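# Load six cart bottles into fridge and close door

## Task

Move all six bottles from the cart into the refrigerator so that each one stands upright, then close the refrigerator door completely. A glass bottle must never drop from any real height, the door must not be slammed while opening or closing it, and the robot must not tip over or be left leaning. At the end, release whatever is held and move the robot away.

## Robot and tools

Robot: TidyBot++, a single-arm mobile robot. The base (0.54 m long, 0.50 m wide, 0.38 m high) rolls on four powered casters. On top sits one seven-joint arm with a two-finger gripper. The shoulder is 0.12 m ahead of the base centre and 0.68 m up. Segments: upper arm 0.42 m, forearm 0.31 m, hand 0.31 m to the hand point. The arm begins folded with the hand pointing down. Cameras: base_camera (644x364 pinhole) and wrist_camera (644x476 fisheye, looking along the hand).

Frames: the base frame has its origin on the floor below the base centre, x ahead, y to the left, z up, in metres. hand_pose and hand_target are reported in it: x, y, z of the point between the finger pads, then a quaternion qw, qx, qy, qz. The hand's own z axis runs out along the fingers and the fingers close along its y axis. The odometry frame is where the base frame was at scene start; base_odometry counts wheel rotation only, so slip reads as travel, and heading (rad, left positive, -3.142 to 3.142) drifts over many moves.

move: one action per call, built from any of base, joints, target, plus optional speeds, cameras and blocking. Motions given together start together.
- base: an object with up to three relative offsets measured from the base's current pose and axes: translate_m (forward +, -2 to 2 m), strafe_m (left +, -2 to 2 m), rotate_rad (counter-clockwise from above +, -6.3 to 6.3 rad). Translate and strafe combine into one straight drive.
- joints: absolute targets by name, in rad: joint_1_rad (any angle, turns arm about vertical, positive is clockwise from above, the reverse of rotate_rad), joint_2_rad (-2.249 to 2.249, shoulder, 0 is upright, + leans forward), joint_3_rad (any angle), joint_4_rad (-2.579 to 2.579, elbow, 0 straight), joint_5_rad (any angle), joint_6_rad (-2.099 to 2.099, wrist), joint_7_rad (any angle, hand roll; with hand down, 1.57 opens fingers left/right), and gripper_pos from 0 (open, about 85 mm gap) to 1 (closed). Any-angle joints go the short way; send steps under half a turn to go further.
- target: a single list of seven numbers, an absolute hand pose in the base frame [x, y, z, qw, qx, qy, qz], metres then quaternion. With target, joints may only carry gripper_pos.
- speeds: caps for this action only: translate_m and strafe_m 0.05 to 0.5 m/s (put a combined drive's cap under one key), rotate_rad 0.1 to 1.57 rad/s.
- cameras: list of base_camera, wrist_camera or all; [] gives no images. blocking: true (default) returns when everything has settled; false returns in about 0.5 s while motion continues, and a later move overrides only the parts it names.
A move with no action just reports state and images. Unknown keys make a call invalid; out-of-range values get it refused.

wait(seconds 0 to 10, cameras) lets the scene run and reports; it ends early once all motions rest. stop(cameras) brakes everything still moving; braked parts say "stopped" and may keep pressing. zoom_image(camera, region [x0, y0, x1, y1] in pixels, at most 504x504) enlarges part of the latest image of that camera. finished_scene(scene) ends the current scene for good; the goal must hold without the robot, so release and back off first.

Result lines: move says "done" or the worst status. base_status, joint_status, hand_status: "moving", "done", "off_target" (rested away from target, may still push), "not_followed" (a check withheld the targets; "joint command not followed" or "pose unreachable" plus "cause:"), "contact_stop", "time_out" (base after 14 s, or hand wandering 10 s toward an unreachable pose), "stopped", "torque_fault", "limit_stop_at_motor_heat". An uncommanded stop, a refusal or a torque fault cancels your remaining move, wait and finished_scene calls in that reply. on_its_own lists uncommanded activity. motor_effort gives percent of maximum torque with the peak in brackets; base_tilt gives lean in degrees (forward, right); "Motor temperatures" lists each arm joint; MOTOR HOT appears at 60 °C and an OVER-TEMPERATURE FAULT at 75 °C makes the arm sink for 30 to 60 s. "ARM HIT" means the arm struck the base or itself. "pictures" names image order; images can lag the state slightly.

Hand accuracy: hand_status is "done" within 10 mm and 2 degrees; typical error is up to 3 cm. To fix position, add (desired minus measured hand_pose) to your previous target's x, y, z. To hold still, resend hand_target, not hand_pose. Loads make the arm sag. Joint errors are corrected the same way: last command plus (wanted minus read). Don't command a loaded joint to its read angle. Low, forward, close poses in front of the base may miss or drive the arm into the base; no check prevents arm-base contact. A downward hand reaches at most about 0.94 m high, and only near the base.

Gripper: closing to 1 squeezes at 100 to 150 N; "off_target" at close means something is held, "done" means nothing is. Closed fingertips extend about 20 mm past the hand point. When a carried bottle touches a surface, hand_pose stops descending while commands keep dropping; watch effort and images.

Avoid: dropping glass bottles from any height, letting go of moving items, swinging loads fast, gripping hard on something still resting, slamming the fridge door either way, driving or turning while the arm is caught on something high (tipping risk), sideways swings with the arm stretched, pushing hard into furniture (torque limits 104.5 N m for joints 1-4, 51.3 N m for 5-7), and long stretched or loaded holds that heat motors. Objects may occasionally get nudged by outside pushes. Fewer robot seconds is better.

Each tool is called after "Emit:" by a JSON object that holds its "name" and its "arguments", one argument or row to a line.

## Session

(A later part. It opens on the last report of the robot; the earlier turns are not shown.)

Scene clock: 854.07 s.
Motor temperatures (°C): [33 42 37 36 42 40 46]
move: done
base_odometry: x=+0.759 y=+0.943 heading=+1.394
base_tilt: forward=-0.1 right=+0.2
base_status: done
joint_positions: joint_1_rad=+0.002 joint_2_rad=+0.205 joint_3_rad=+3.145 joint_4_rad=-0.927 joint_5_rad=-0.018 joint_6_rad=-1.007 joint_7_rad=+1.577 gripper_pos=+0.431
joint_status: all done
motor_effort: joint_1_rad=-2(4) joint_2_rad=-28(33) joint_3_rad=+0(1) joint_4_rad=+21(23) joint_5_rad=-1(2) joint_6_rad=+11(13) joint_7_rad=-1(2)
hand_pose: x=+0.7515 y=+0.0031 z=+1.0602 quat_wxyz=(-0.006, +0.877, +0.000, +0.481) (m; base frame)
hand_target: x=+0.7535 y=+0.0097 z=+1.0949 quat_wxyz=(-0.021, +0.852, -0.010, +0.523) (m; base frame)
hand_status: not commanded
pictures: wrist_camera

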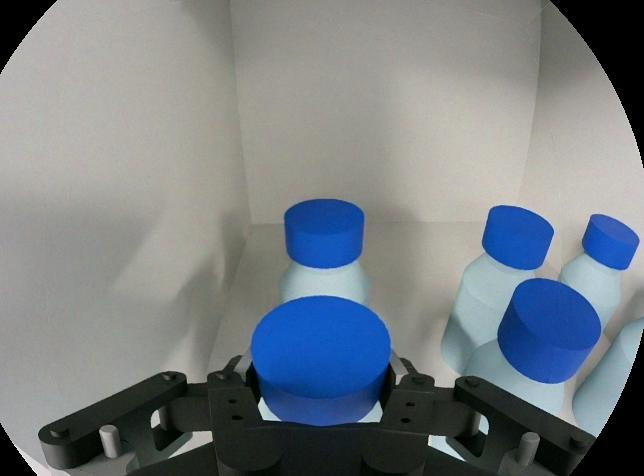

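Emit:
{"name": "move", "arguments": {
  "joints": {"joint_4_rad":-0.97,"joint_6_rad":-0.91},
  "cameras": ["wrist_camera"]
}}

Emit:
{"name": "move", "arguments": {
  "joints": {"joint_4_rad":-0.99,"joint_6_rad":-0.9},
  "cameras": []
}}

Emit:
{"name": "move", "arguments": {
  "joints": {"joint_4_rad":-1.015,"joint_6_rad":-0.88},
  "cameras": ["wrist_camera"]
}}

Scene clock: 858.37 s.
Motor temperatures (°C): [33 42 37 36 42 40 46]
move: done
base_odometry: x=+0.759 y=+0.943 heading=+1.394
base_tilt: forward=-0.1 right=+0.2
base_status: not commanded
joint_positions: joint_1_rad=+0.002 joint_2_rad=+0.203 joint_3_rad=+3.145 joint_4_rad=-0.951 joint_5_rad=-0.018 joint_6_rad=-0.978 joint_7_rad=+1.577 gripper_pos=+0.431
joint_status: all done
motor_effort: joint_1_rad=-2(2) joint_2_rad=-25(28) joint_3_rad=+0(1) joint_4_rad=+19(21) joint_5_rad=-1(2) joint_6_rad=+10(12) joint_7_rad=-1(2)
hand_pose: x=+0.7550 y=+0.0030 z=+1.0554 quat_wxyz=(-0.006, +0.875, +0.000, +0.484) (m; base frame)
hand_target: x=+0.7560 y=+0.0096 z=+1.0780 quat_wxyz=(-0.021, +0.857, -0.010, +0.515) (m; base frame)
hand_status: not commanded
pictures: wrist_camera

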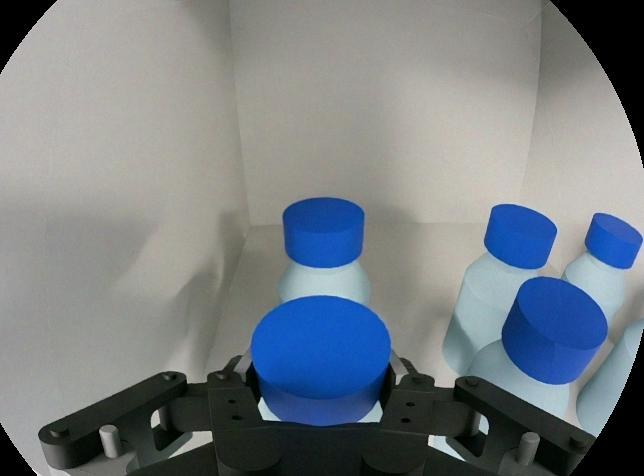

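Scene clock: 858.93 s.
Motor temperatures (°C): [33 42 37 36 42 40 46]
move: done
base_odometry: x=+0.759 y=+0.943 heading=+1.394
base_tilt: forward=-0.1 right=+0.2
base_status: not commanded
joint_positions: joint_1_rad=+0.002 joint_2_rad=+0.200 joint_3_rad=+3.145 joint_4_rad=-0.962 joint_5_rad=-0.018 joint_6_rad=-0.963 joint_7_rad=+1.577 gripper_pos=+0.431
joint_status: all done
motor_effort: joint_1_rad=+0(1) joint_2_rad=-22(25) joint_3_rad=+1(1) joint_4_rad=+18(19) joint_5_rad=+0(1) joint_6_rad=+9(10) joint_7_rad=-1(2)
hand_pose: x=+0.7560 y=+0.0029 z=+1.0554 quat_wxyz=(-0.006, +0.873, -0.001, +0.487) (m; base frame)
hand_target: x=+0.7570 y=+0.0096 z=+1.0695 quat_wxyz=(-0.021, +0.860, -0.010, +0.510) (m; base frame)
hand_status: not commanded
pictures: none
No camera images: "cameras" was empty.

Scene clock: 859.53 s.
Motor temperatures (°C): [33 42 37 36 42 40 46]
move: done
base_odometry: x=+0.759 y=+0.943 heading=+1.394
base_tilt: forward=-0.1 right=+0.2
base_status: not commanded
joint_positions: joint_1_rad=+0.002 joint_2_rad=+0.193 joint_3_rad=+3.145 joint_4_rad=-0.981 joint_5_rad=-0.018 joint_6_rad=-0.940 joint_7_rad=+1.577 gripper_pos=+0.431
joint_status: all done
motor_effort: joint_1_rad=+0(1) joint_2_rad=-21(22) joint_3_rad=+1(2) joint_4_rad=+17(18) joint_5_rad=+0(1) joint_6_rad=+9(10) joint_7_rad=-1(1)
hand_pose: x=+0.7561 y=+0.0028 z=+1.0552 quat_wxyz=(-0.006, +0.871, -0.001, +0.491) (m; base frame)
hand_target: x=+0.7592 y=+0.0094 z=+1.0609 quat_wxyz=(-0.021, +0.861, -0.011, +0.508) (m; base frame)
hand_status: not commanded
pictures: wrist_camera

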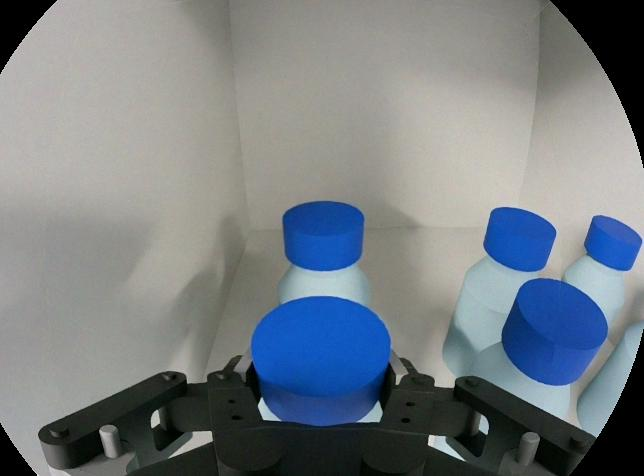

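Sum a = 2.114, exact match. Release.

Emit:
{"name": "move", "arguments": {
  "joints": {"gripper_pos":0.26},
  "cameras": ["wrist_camera"]
}}

Emit:
{"name": "move", "arguments": {
  "base": {"translate_m":-0.17},
  "speeds": {"translate_m":0.2},
  "cameras": ["wrist_camera"]
}}

Scene clock: 863.17 s.
Motor temperatures (°C): [33 42 37 36 42 40 46]
move: done
base_odometry: x=+0.759 y=+0.943 heading=+1.394
base_tilt: forward=-0.1 right=+0.2
base_status: not commanded
joint_positions: joint_1_rad=+0.002 joint_2_rad=+0.193 joint_3_rad=+3.145 joint_4_rad=-0.985 joint_5_rad=-0.018 joint_6_rad=-0.930 joint_7_rad=+1.577 gripper_pos=+0.260
joint_status: all done
motor_effort: joint_1_rad=-1(2) joint_2_rad=-23(25) joint_3_rad=+0(1) joint_4_rad=+17(19) joint_5_rad=-1(2) joint_6_rad=+8(10) joint_7_rad=-1(2)
hand_pose: x=+0.7575 y=+0.0028 z=+1.0559 quat_wxyz=(-0.006, +0.869, -0.001, +0.494) (m; base frame)
hand_target: x=+0.7592 y=+0.0094 z=+1.0609 quat_wxyz=(-0.021, +0.861, -0.011, +0.508) (m; base frame)
hand_status: not commanded
pictures: wrist_camera

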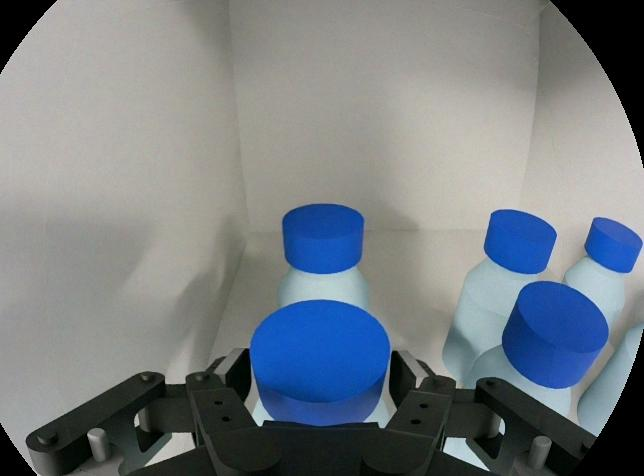

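Scene clock: 864.80 s.
Motor temperatures (°C): [33 42 37 36 42 40 46]
move: done
base_odometry: x=+0.729 y=+0.776 heading=+1.394
base_tilt: forward=-0.1 right=+0.2
base_status: done
joint_positions: joint_1_rad=+0.002 joint_2_rad=+0.189 joint_3_rad=+3.145 joint_4_rad=-0.985 joint_5_rad=-0.018 joint_6_rad=-0.930 joint_7_rad=+1.577 gripper_pos=+0.260
joint_status: not commanded
motor_effort: joint_1_rad=-2(4) joint_2_rad=-23(27) joint_3_rad=+0(1) joint_4_rad=+17(18) joint_5_rad=-1(2) joint_6_rad=+8(9) joint_7_rad=-1(2)
hand_pose: x=+0.7562 y=+0.0028 z=+1.0582 quat_wxyz=(-0.006, +0.868, -0.001, +0.496) (m; base frame)
hand_target: x=+0.7592 y=+0.0094 z=+1.0609 quat_wxyz=(-0.021, +0.861, -0.011, +0.508) (m; base frame)
hand_status: not commanded
pictures: wrist_camera

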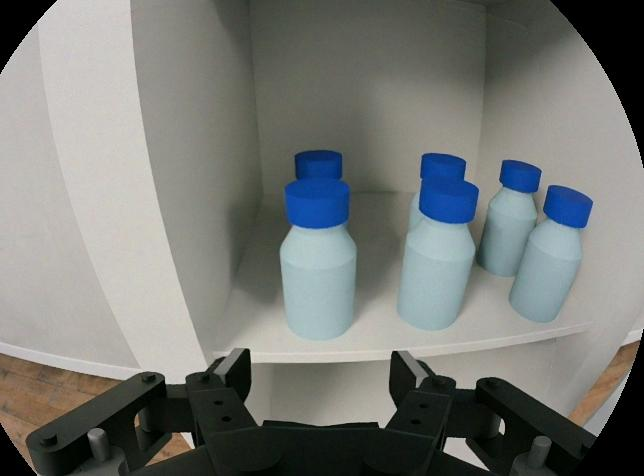

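Emit:
{"name": "move", "arguments": {
  "base": {"translate_m":-0.25},
  "joints": {"joint_2_rad":0.0,"joint_4_rad":-1.7,"joint_6_rad":-1.4,"gripper_pos":0.6},
  "cameras": ["base_camera"]
}}

Emit:
{"name": "move", "arguments": {
  "joints": {"joint_1_rad":3.1},
  "cameras": ["base_camera"]
}}

Emit:
{"name": "move", "arguments": {
  "base": {"strafe_m":-0.7},
  "speeds": {"strafe_m":0.35},
  "cameras": ["base_camera"]
}}

Scene clock: 883.90 s.
Motor temperatures (°C): [33 42 37 36 42 40 46]
move: done
base_odometry: x=+0.685 y=+0.530 heading=+1.394
base_tilt: forward=-0.1 right=+0.2
base_status: done
joint_positions: joint_1_rad=+0.002 joint_2_rad=+0.027 joint_3_rad=+3.145 joint_4_rad=-1.671 joint_5_rad=-0.018 joint_6_rad=-1.348 joint_7_rad=+1.577 gripper_pos=+0.600
joint_status: all done
motor_effort: joint_1_rad=-1(3) joint_2_rad=-15(25) joint_3_rad=+0(1) joint_4_rad=+15(18) joint_5_rad=-1(2) joint_6_rad=+0(8) joint_7_rad=-1(2)
hand_pose: x=+0.4721 y=+0.0051 z=+0.7528 quat_wxyz=(-0.009, +0.999, -0.001, +0.048) (m; base frame)
hand_target: x=+0.4437 y=+0.0111 z=+0.7512 quat_wxyz=(-0.015, +1.000, -0.012, +0.021) (m; base frame)
hand_status: not commanded
pictures: base_camera

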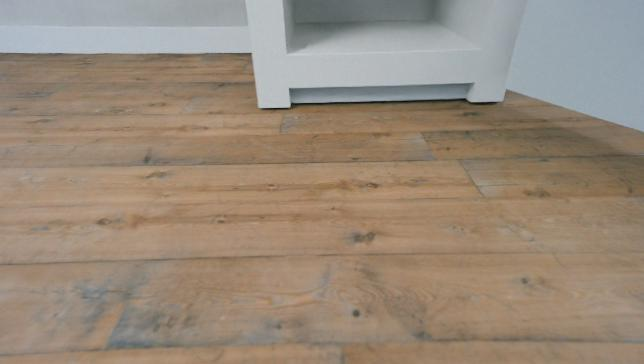

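Scene clock: 887.80 s.
Motor temperatures (°C): [33 42 37 36 42 40 46]
move: done
base_odometry: x=+0.685 y=+0.530 heading=+1.394
base_tilt: forward=-0.2 right=+0.2
base_status: not commanded
joint_positions: joint_1_rad=+3.078 joint_2_rad=+0.027 joint_3_rad=+3.145 joint_4_rad=-1.671 joint_5_rad=-0.018 joint_6_rad=-1.350 joint_7_rad=+1.577 gripper_pos=+0.600
joint_status: all done
motor_effort: joint_1_rad=-2(4) joint_2_rad=-15(16) joint_3_rad=+0(1) joint_4_rad=+15(15) joint_5_rad=-1(2) joint_6_rad=+1(1) joint_7_rad=-2(2)
hand_pose: x=-0.2323 y=-0.0284 z=+0.7527 quat_wxyz=(+0.046, +0.032, -0.998, +0.010) (m; base frame)
hand_target: x=-0.2049 y=-0.0246 z=+0.7512 quat_wxyz=(+0.020, +0.009, -1.000, +0.015) (m; base frame)
hand_status: not commanded
pictures: base_camera

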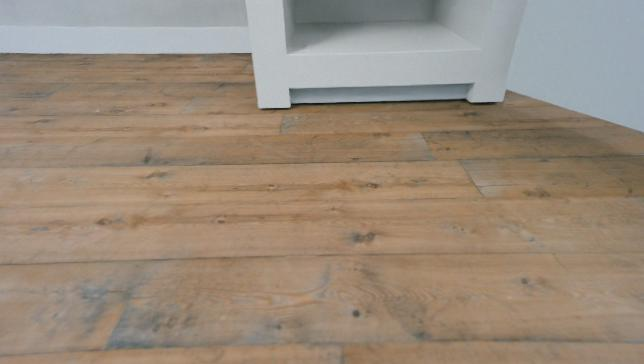

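Scene clock: 890.83 s.
Motor temperatures (°C): [33 42 37 36 42 40 46]
move: done
base_odometry: x=+1.374 y=+0.406 heading=+1.393
base_tilt: forward=-0.2 right=+0.2
base_status: done
joint_positions: joint_1_rad=+3.083 joint_2_rad=+0.026 joint_3_rad=+3.145 joint_4_rad=-1.671 joint_5_rad=-0.018 joint_6_rad=-1.351 joint_7_rad=+1.577 gripper_pos=+0.600
joint_status: not commanded
motor_effort: joint_1_rad=-2(3) joint_2_rad=-15(15) joint_3_rad=+0(2) joint_4_rad=+15(15) joint_5_rad=-1(2) joint_6_rad=+1(1) joint_7_rad=-1(2)
hand_pose: x=-0.2319 y=-0.0266 z=+0.7531 quat_wxyz=(+0.046, +0.029, -0.998, +0.010) (m; base frame)
hand_target: x=-0.2049 y=-0.0246 z=+0.7512 quat_wxyz=(+0.020, +0.009, -1.000, +0.015) (m; base frame)
hand_status: not commanded
pictures: base_camera

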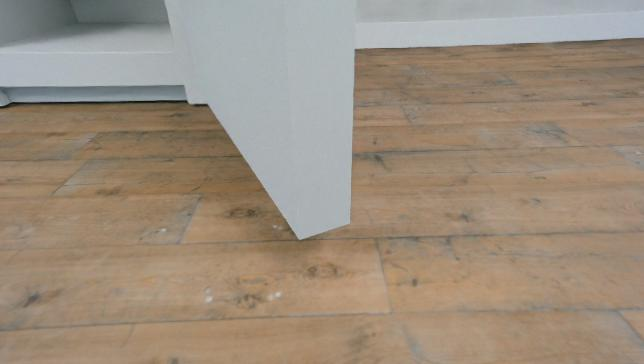

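Emit:
{"name": "move", "arguments": {
  "base": {"strafe_m":-0.42},
  "speeds": {"strafe_m":0.35},
  "cameras": ["base_camera"]
}}

Emit:
{"name": "move", "arguments": {
  "base": {"translate_m":0.5},
  "speeds": {"translate_m":0.3},
  "cameras": ["base_camera"]
}}

Scene clock: 898.37 s.
Motor temperatures (°C): [33 42 37 35 42 40 46]
move: done
base_odometry: x=+1.787 y=+0.332 heading=+1.393
base_tilt: forward=-0.2 right=+0.2
base_status: done
joint_positions: joint_1_rad=+3.085 joint_2_rad=+0.025 joint_3_rad=+3.145 joint_4_rad=-1.671 joint_5_rad=-0.018 joint_6_rad=-1.352 joint_7_rad=+1.577 gripper_pos=+0.600
joint_status: not commanded
motor_effort: joint_1_rad=-2(3) joint_2_rad=-15(16) joint_3_rad=+0(1) joint_4_rad=+15(15) joint_5_rad=-1(2) joint_6_rad=+1(1) joint_7_rad=-1(2)
hand_pose: x=-0.2318 y=-0.0256 z=+0.7532 quat_wxyz=(+0.047, +0.028, -0.998, +0.010) (m; base frame)
hand_target: x=-0.2049 y=-0.0246 z=+0.7512 quat_wxyz=(+0.020, +0.009, -1.000, +0.015) (m; base frame)
hand_status: not commanded
pictures: base_camera

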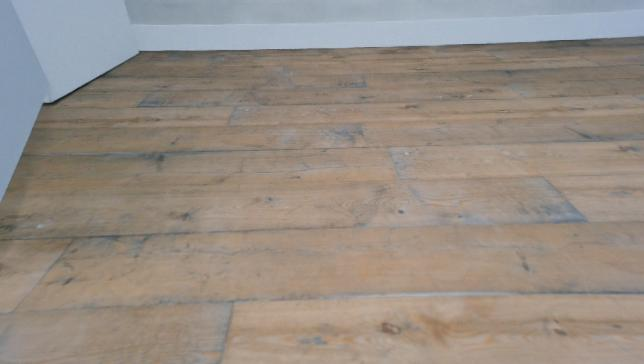

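Scene clock: 900.97 s.
Motor temperatures (°C): [33 42 37 35 42 40 46]
move: done
base_odometry: x=+1.876 y=+0.824 heading=+1.393
base_tilt: forward=-0.2 right=+0.2
base_status: done
joint_positions: joint_1_rad=+3.085 joint_2_rad=+0.017 joint_3_rad=+3.145 joint_4_rad=-1.673 joint_5_rad=-0.018 joint_6_rad=-1.355 joint_7_rad=+1.577 gripper_pos=+0.600
joint_status: not commanded
motor_effort: joint_1_rad=-1(2) joint_2_rad=-15(18) joint_3_rad=+0(1) joint_4_rad=+15(15) joint_5_rad=-1(2) joint_6_rad=+1(2) joint_7_rad=-1(2)
hand_pose: x=-0.2294 y=-0.0255 z=+0.7554 quat_wxyz=(+0.048, +0.028, -0.998, +0.010) (m; base frame)
hand_target: x=-0.2049 y=-0.0246 z=+0.7512 quat_wxyz=(+0.020, +0.009, -1.000, +0.015) (m; base frame)
hand_status: not commanded
pictures: base_camera

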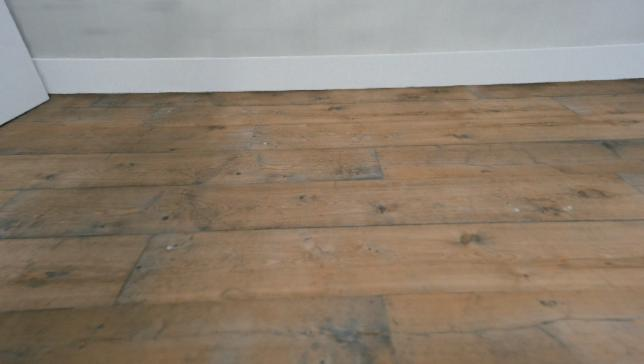

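Emit:
{"name": "move", "arguments": {
  "base": {"strafe_m":0.35},
  "speeds": {"strafe_m":0.08},
  "cameras": ["base_camera"]
}}

Emit:
{"name": "move", "arguments": {
  "base": {"strafe_m":0.25},
  "speeds": {"strafe_m":0.08},
  "cameras": ["base_camera"]
}}

Scene clock: 911.70 s.
Motor temperatures (°C): [33 42 37 35 42 40 46]
move: done
base_odometry: x=+1.532 y=+0.886 heading=+1.393
base_tilt: forward=-0.2 right=+0.1
base_status: done
joint_positions: joint_1_rad=+3.087 joint_2_rad=+0.017 joint_3_rad=+3.144 joint_4_rad=-1.673 joint_5_rad=-0.018 joint_6_rad=-1.355 joint_7_rad=+1.577 gripper_pos=+0.600
joint_status: not commanded
motor_effort: joint_1_rad=-2(3) joint_2_rad=-15(16) joint_3_rad=+0(2) joint_4_rad=+15(15) joint_5_rad=-1(2) joint_6_rad=+0(1) joint_7_rad=-1(2)
hand_pose: x=-0.2294 y=-0.0251 z=+0.7555 quat_wxyz=(+0.048, +0.027, -0.998, +0.010) (m; base frame)
hand_target: x=-0.2049 y=-0.0246 z=+0.7512 quat_wxyz=(+0.020, +0.009, -1.000, +0.015) (m; base frame)
hand_status: not commanded
pictures: base_camera

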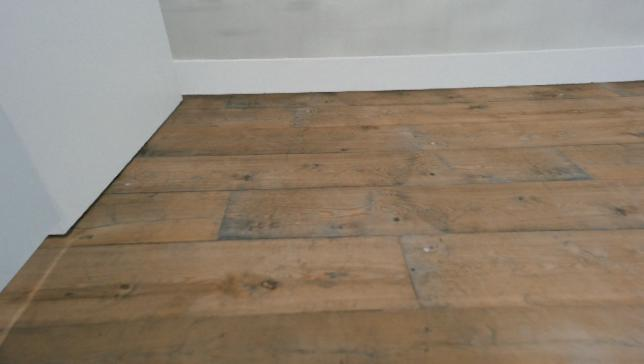

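Scene clock: 915.33 s.
Motor temperatures (°C): [33 42 37 35 42 40 46]
move: done
base_odometry: x=+1.285 y=+0.931 heading=+1.393
base_tilt: forward=-0.2 right=+0.2
base_status: done
joint_positions: joint_1_rad=+3.087 joint_2_rad=+0.017 joint_3_rad=+3.144 joint_4_rad=-1.673 joint_5_rad=-0.018 joint_6_rad=-1.355 joint_7_rad=+1.577 gripper_pos=+0.600
joint_status: not commanded
motor_effort: joint_1_rad=-1(3) joint_2_rad=-15(15) joint_3_rad=+0(2) joint_4_rad=+15(15) joint_5_rad=-1(2) joint_6_rad=+1(1) joint_7_rad=-1(2)
hand_pose: x=-0.2294 y=-0.0249 z=+0.7555 quat_wxyz=(+0.048, +0.027, -0.998, +0.010) (m; base frame)
hand_target: x=-0.2049 y=-0.0246 z=+0.7512 quat_wxyz=(+0.020, +0.009, -1.000, +0.015) (m; base frame)
hand_status: not commanded
pictures: base_camera

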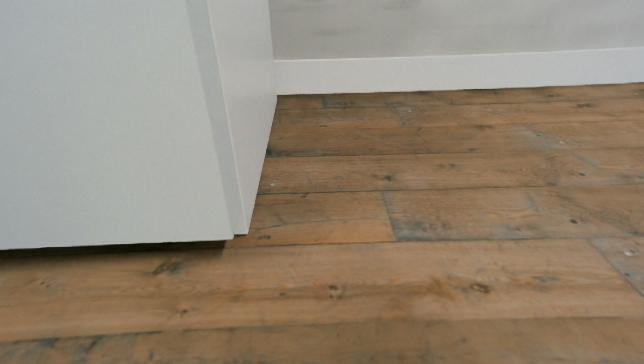

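Emit:
{"name": "move", "arguments": {
  "base": {"translate_m":-0.2,"strafe_m":0.48},
  "speeds": {"translate_m":0.3},
  "cameras": ["base_camera"]
}}

Scene clock: 922.67 s.
Motor temperatures (°C): [33 42 37 35 42 40 46]
move: done
base_odometry: x=+0.777 y=+0.819 heading=+1.392
base_tilt: forward=-0.2 right=+0.2
base_status: done
joint_positions: joint_1_rad=+3.088 joint_2_rad=+0.016 joint_3_rad=+3.144 joint_4_rad=-1.673 joint_5_rad=-0.018 joint_6_rad=-1.356 joint_7_rad=+1.577 gripper_pos=+0.600
joint_status: not commanded
motor_effort: joint_1_rad=-2(3) joint_2_rad=-15(16) joint_3_rad=+0(2) joint_4_rad=+15(16) joint_5_rad=-1(2) joint_6_rad=+1(1) joint_7_rad=-2(2)
hand_pose: x=-0.2293 y=-0.0248 z=+0.7556 quat_wxyz=(+0.048, +0.027, -0.998, +0.010) (m; base frame)
hand_target: x=-0.2049 y=-0.0246 z=+0.7512 quat_wxyz=(+0.020, +0.009, -1.000, +0.015) (m; base frame)
hand_status: not commanded
pictures: base_camera

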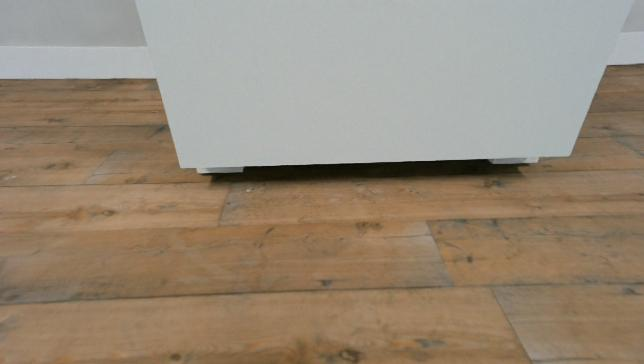

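Emit:
{"name": "move", "arguments": {
  "base": {"translate_m":0.33},
  "speeds": {"translate_m":0.2},
  "cameras": ["base_camera"]
}}

Emit:
{"name": "move", "arguments": {
  "base": {"translate_m":0.2},
  "speeds": {"translate_m":0.05},
  "cameras": ["base_camera"]
}}

Scene clock: 928.27 s.
Motor temperatures (°C): [33 42 37 35 42 40 46]
move: done
base_odometry: x=+0.836 y=+1.144 heading=+1.392
base_tilt: forward=-0.2 right=+0.2
base_status: done
joint_positions: joint_1_rad=+3.088 joint_2_rad=+0.014 joint_3_rad=+3.144 joint_4_rad=-1.674 joint_5_rad=-0.018 joint_6_rad=-1.357 joint_7_rad=+1.577 gripper_pos=+0.600
joint_status: not commanded
motor_effort: joint_1_rad=-2(3) joint_2_rad=-15(18) joint_3_rad=+1(1) joint_4_rad=+15(15) joint_5_rad=-1(2) joint_6_rad=+1(1) joint_7_rad=-1(2)
hand_pose: x=-0.2286 y=-0.0247 z=+0.7562 quat_wxyz=(+0.049, +0.027, -0.998, +0.010) (m; base frame)
hand_target: x=-0.2049 y=-0.0246 z=+0.7512 quat_wxyz=(+0.020, +0.009, -1.000, +0.015) (m; base frame)
hand_status: not commanded
pictures: base_camera

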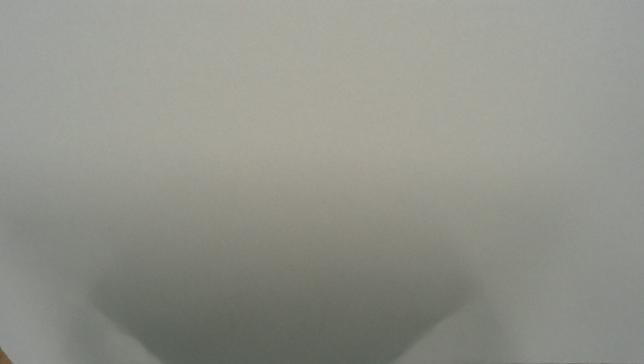

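Scene clock: 935.93 s.
Motor temperatures (°C): [33 42 37 35 42 40 46]
move: time_out
base_odometry: x=+0.855 y=+1.253 heading=+1.393
base_tilt: forward=-0.2 right=+0.1
base_status: translate_m time_out (by the wheels' count: +0.111 of +0.200)
joint_positions: joint_1_rad=+3.088 joint_2_rad=+0.007 joint_3_rad=+3.144 joint_4_rad=-1.676 joint_5_rad=-0.018 joint_6_rad=-1.361 joint_7_rad=+1.577 gripper_pos=+0.600
joint_status: not commanded
motor_effort: joint_1_rad=-2(3) joint_2_rad=-15(26) joint_3_rad=-1(2) joint_4_rad=+15(17) joint_5_rad=-2(2) joint_6_rad=+1(4) joint_7_rad=-1(2)
hand_pose: x=-0.2260 y=-0.0245 z=+0.7575 quat_wxyz=(+0.049, +0.027, -0.998, +0.010) (m; base frame)
hand_target: x=-0.2049 y=-0.0246 z=+0.7512 quat_wxyz=(+0.020, +0.009, -1.000, +0.015) (m; base frame)
hand_status: not commanded
pictures: base_camera

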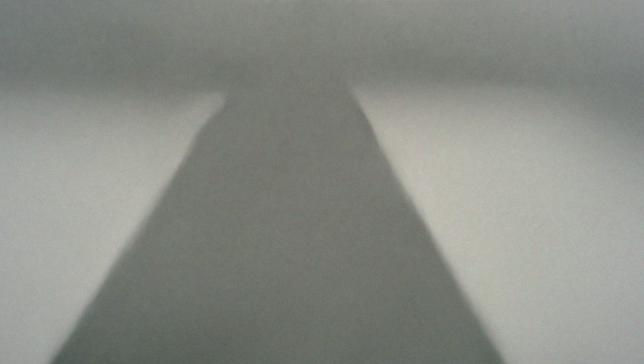

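Pressed shut. Back off and check from the left.

Emit:
{"name": "move", "arguments": {
  "base": {"translate_m":-0.5,"strafe_m":0.3},
  "speeds": {"translate_m":0.3},
  "cameras": ["base_camera"]
}}

Emit:
{"name": "zoom_image", "arguments": {
  "camera": "base_camera",
  "region": [240, 0, 640, 180]
}}

Scene clock: 941.40 s.
Motor temperatures (°C): [33 42 37 35 42 40 46]
move: done
base_odometry: x=+0.471 y=+0.814 heading=+1.393
base_tilt: forward=-0.2 right=+0.2
base_status: done
joint_positions: joint_1_rad=+3.088 joint_2_rad=+0.007 joint_3_rad=+3.144 joint_4_rad=-1.676 joint_5_rad=-0.018 joint_6_rad=-1.361 joint_7_rad=+1.577 gripper_pos=+0.600
joint_status: not commanded
motor_effort: joint_1_rad=-1(3) joint_2_rad=-15(16) joint_3_rad=+0(2) joint_4_rad=+15(16) joint_5_rad=-1(2) joint_6_rad=+1(2) joint_7_rad=-1(2)
hand_pose: x=-0.2259 y=-0.0245 z=+0.7577 quat_wxyz=(+0.049, +0.027, -0.998, +0.010) (m; base frame)
hand_target: x=-0.2049 y=-0.0246 z=+0.7512 quat_wxyz=(+0.020, +0.009, -1.000, +0.015) (m; base frame)
hand_status: not commanded
pictures: base_camera

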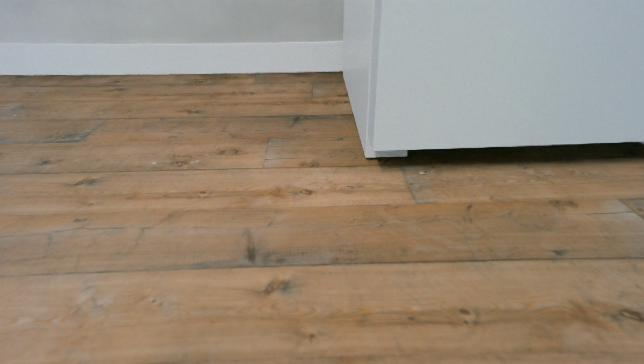

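Scaled by 1.260.

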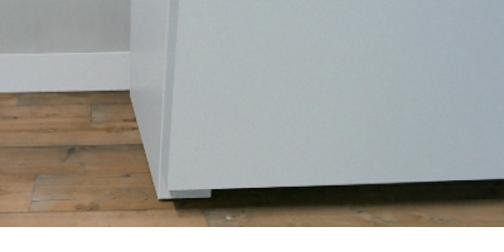

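Emit:
{"name": "move", "arguments": {
  "base": {"translate_m":0.1,"strafe_m":0.25},
  "cameras": ["base_camera"]
}}

Emit:
{"name": "zoom_image", "arguments": {
  "camera": "base_camera",
  "region": [440, 0, 640, 180]
}}

Scene clock: 945.00 s.
Motor temperatures (°C): [33 42 37 35 42 40 46]
move: done
base_odometry: x=+0.243 y=+0.956 heading=+1.393
base_tilt: forward=-0.2 right=+0.2
base_status: done
joint_positions: joint_1_rad=+3.091 joint_2_rad=+0.007 joint_3_rad=+3.144 joint_4_rad=-1.676 joint_5_rad=-0.018 joint_6_rad=-1.361 joint_7_rad=+1.577 gripper_pos=+0.600
joint_status: not commanded
motor_effort: joint_1_rad=-1(3) joint_2_rad=-14(16) joint_3_rad=+0(2) joint_4_rad=+15(15) joint_5_rad=-1(2) joint_6_rad=+1(2) joint_7_rad=-1(2)
hand_pose: x=-0.2260 y=-0.0235 z=+0.7577 quat_wxyz=(+0.049, +0.025, -0.998, +0.010) (m; base frame)
hand_target: x=-0.2049 y=-0.0246 z=+0.7512 quat_wxyz=(+0.020, +0.009, -1.000, +0.015) (m; base frame)
hand_status: not commanded
pictures: base_camera

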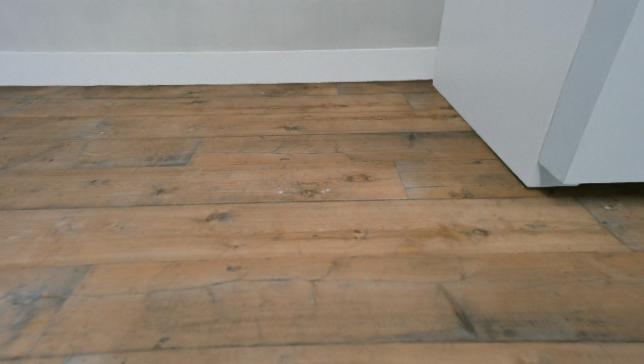

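Scaled by 2.520.

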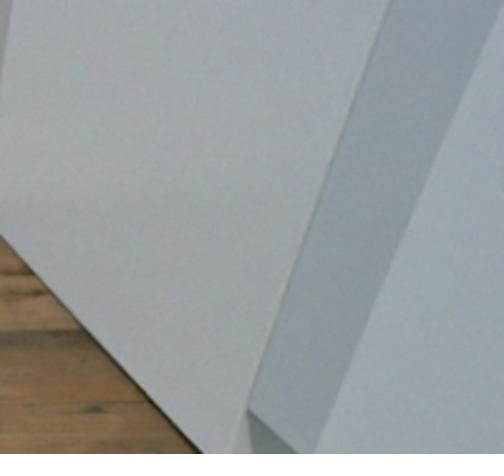

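Emit:
{"name": "move", "arguments": {
  "base": {"translate_m":-0.35},
  "cameras": ["base_camera"]
}}

Emit:
{"name": "finished_scene", "arguments": {
  "scene": 2
}}

Scene clock: 949.03 s.
Motor temperatures (°C): [33 42 37 35 42 40 46]
move: done
base_odometry: x=+0.181 y=+0.612 heading=+1.393
base_tilt: forward=-0.2 right=+0.2
base_status: done
joint_positions: joint_1_rad=+3.091 joint_2_rad=+0.005 joint_3_rad=+3.144 joint_4_rad=-1.676 joint_5_rad=-0.018 joint_6_rad=-1.361 joint_7_rad=+1.577 gripper_pos=+0.600
joint_status: not commanded
motor_effort: joint_1_rad=-2(2) joint_2_rad=-15(18) joint_3_rad=+0(1) joint_4_rad=+15(16) joint_5_rad=-1(2) joint_6_rad=+1(2) joint_7_rad=-1(2)
hand_pose: x=-0.2257 y=-0.0235 z=+0.7580 quat_wxyz=(+0.049, +0.025, -0.998, +0.010) (m; base frame)
hand_target: x=-0.2049 y=-0.0246 z=+0.7512 quat_wxyz=(+0.020, +0.009, -1.000, +0.015) (m; base frame)
hand_status: not commanded
pictures: base_camera

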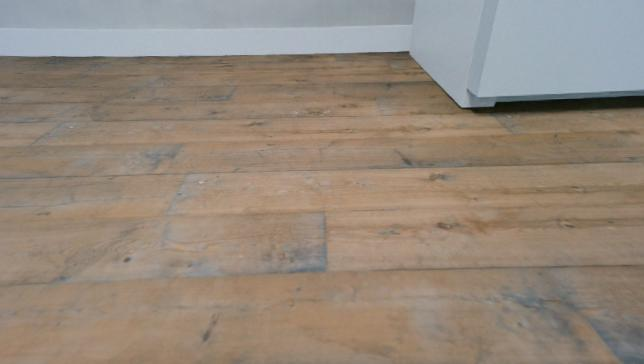

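The scene is finished: the task was done.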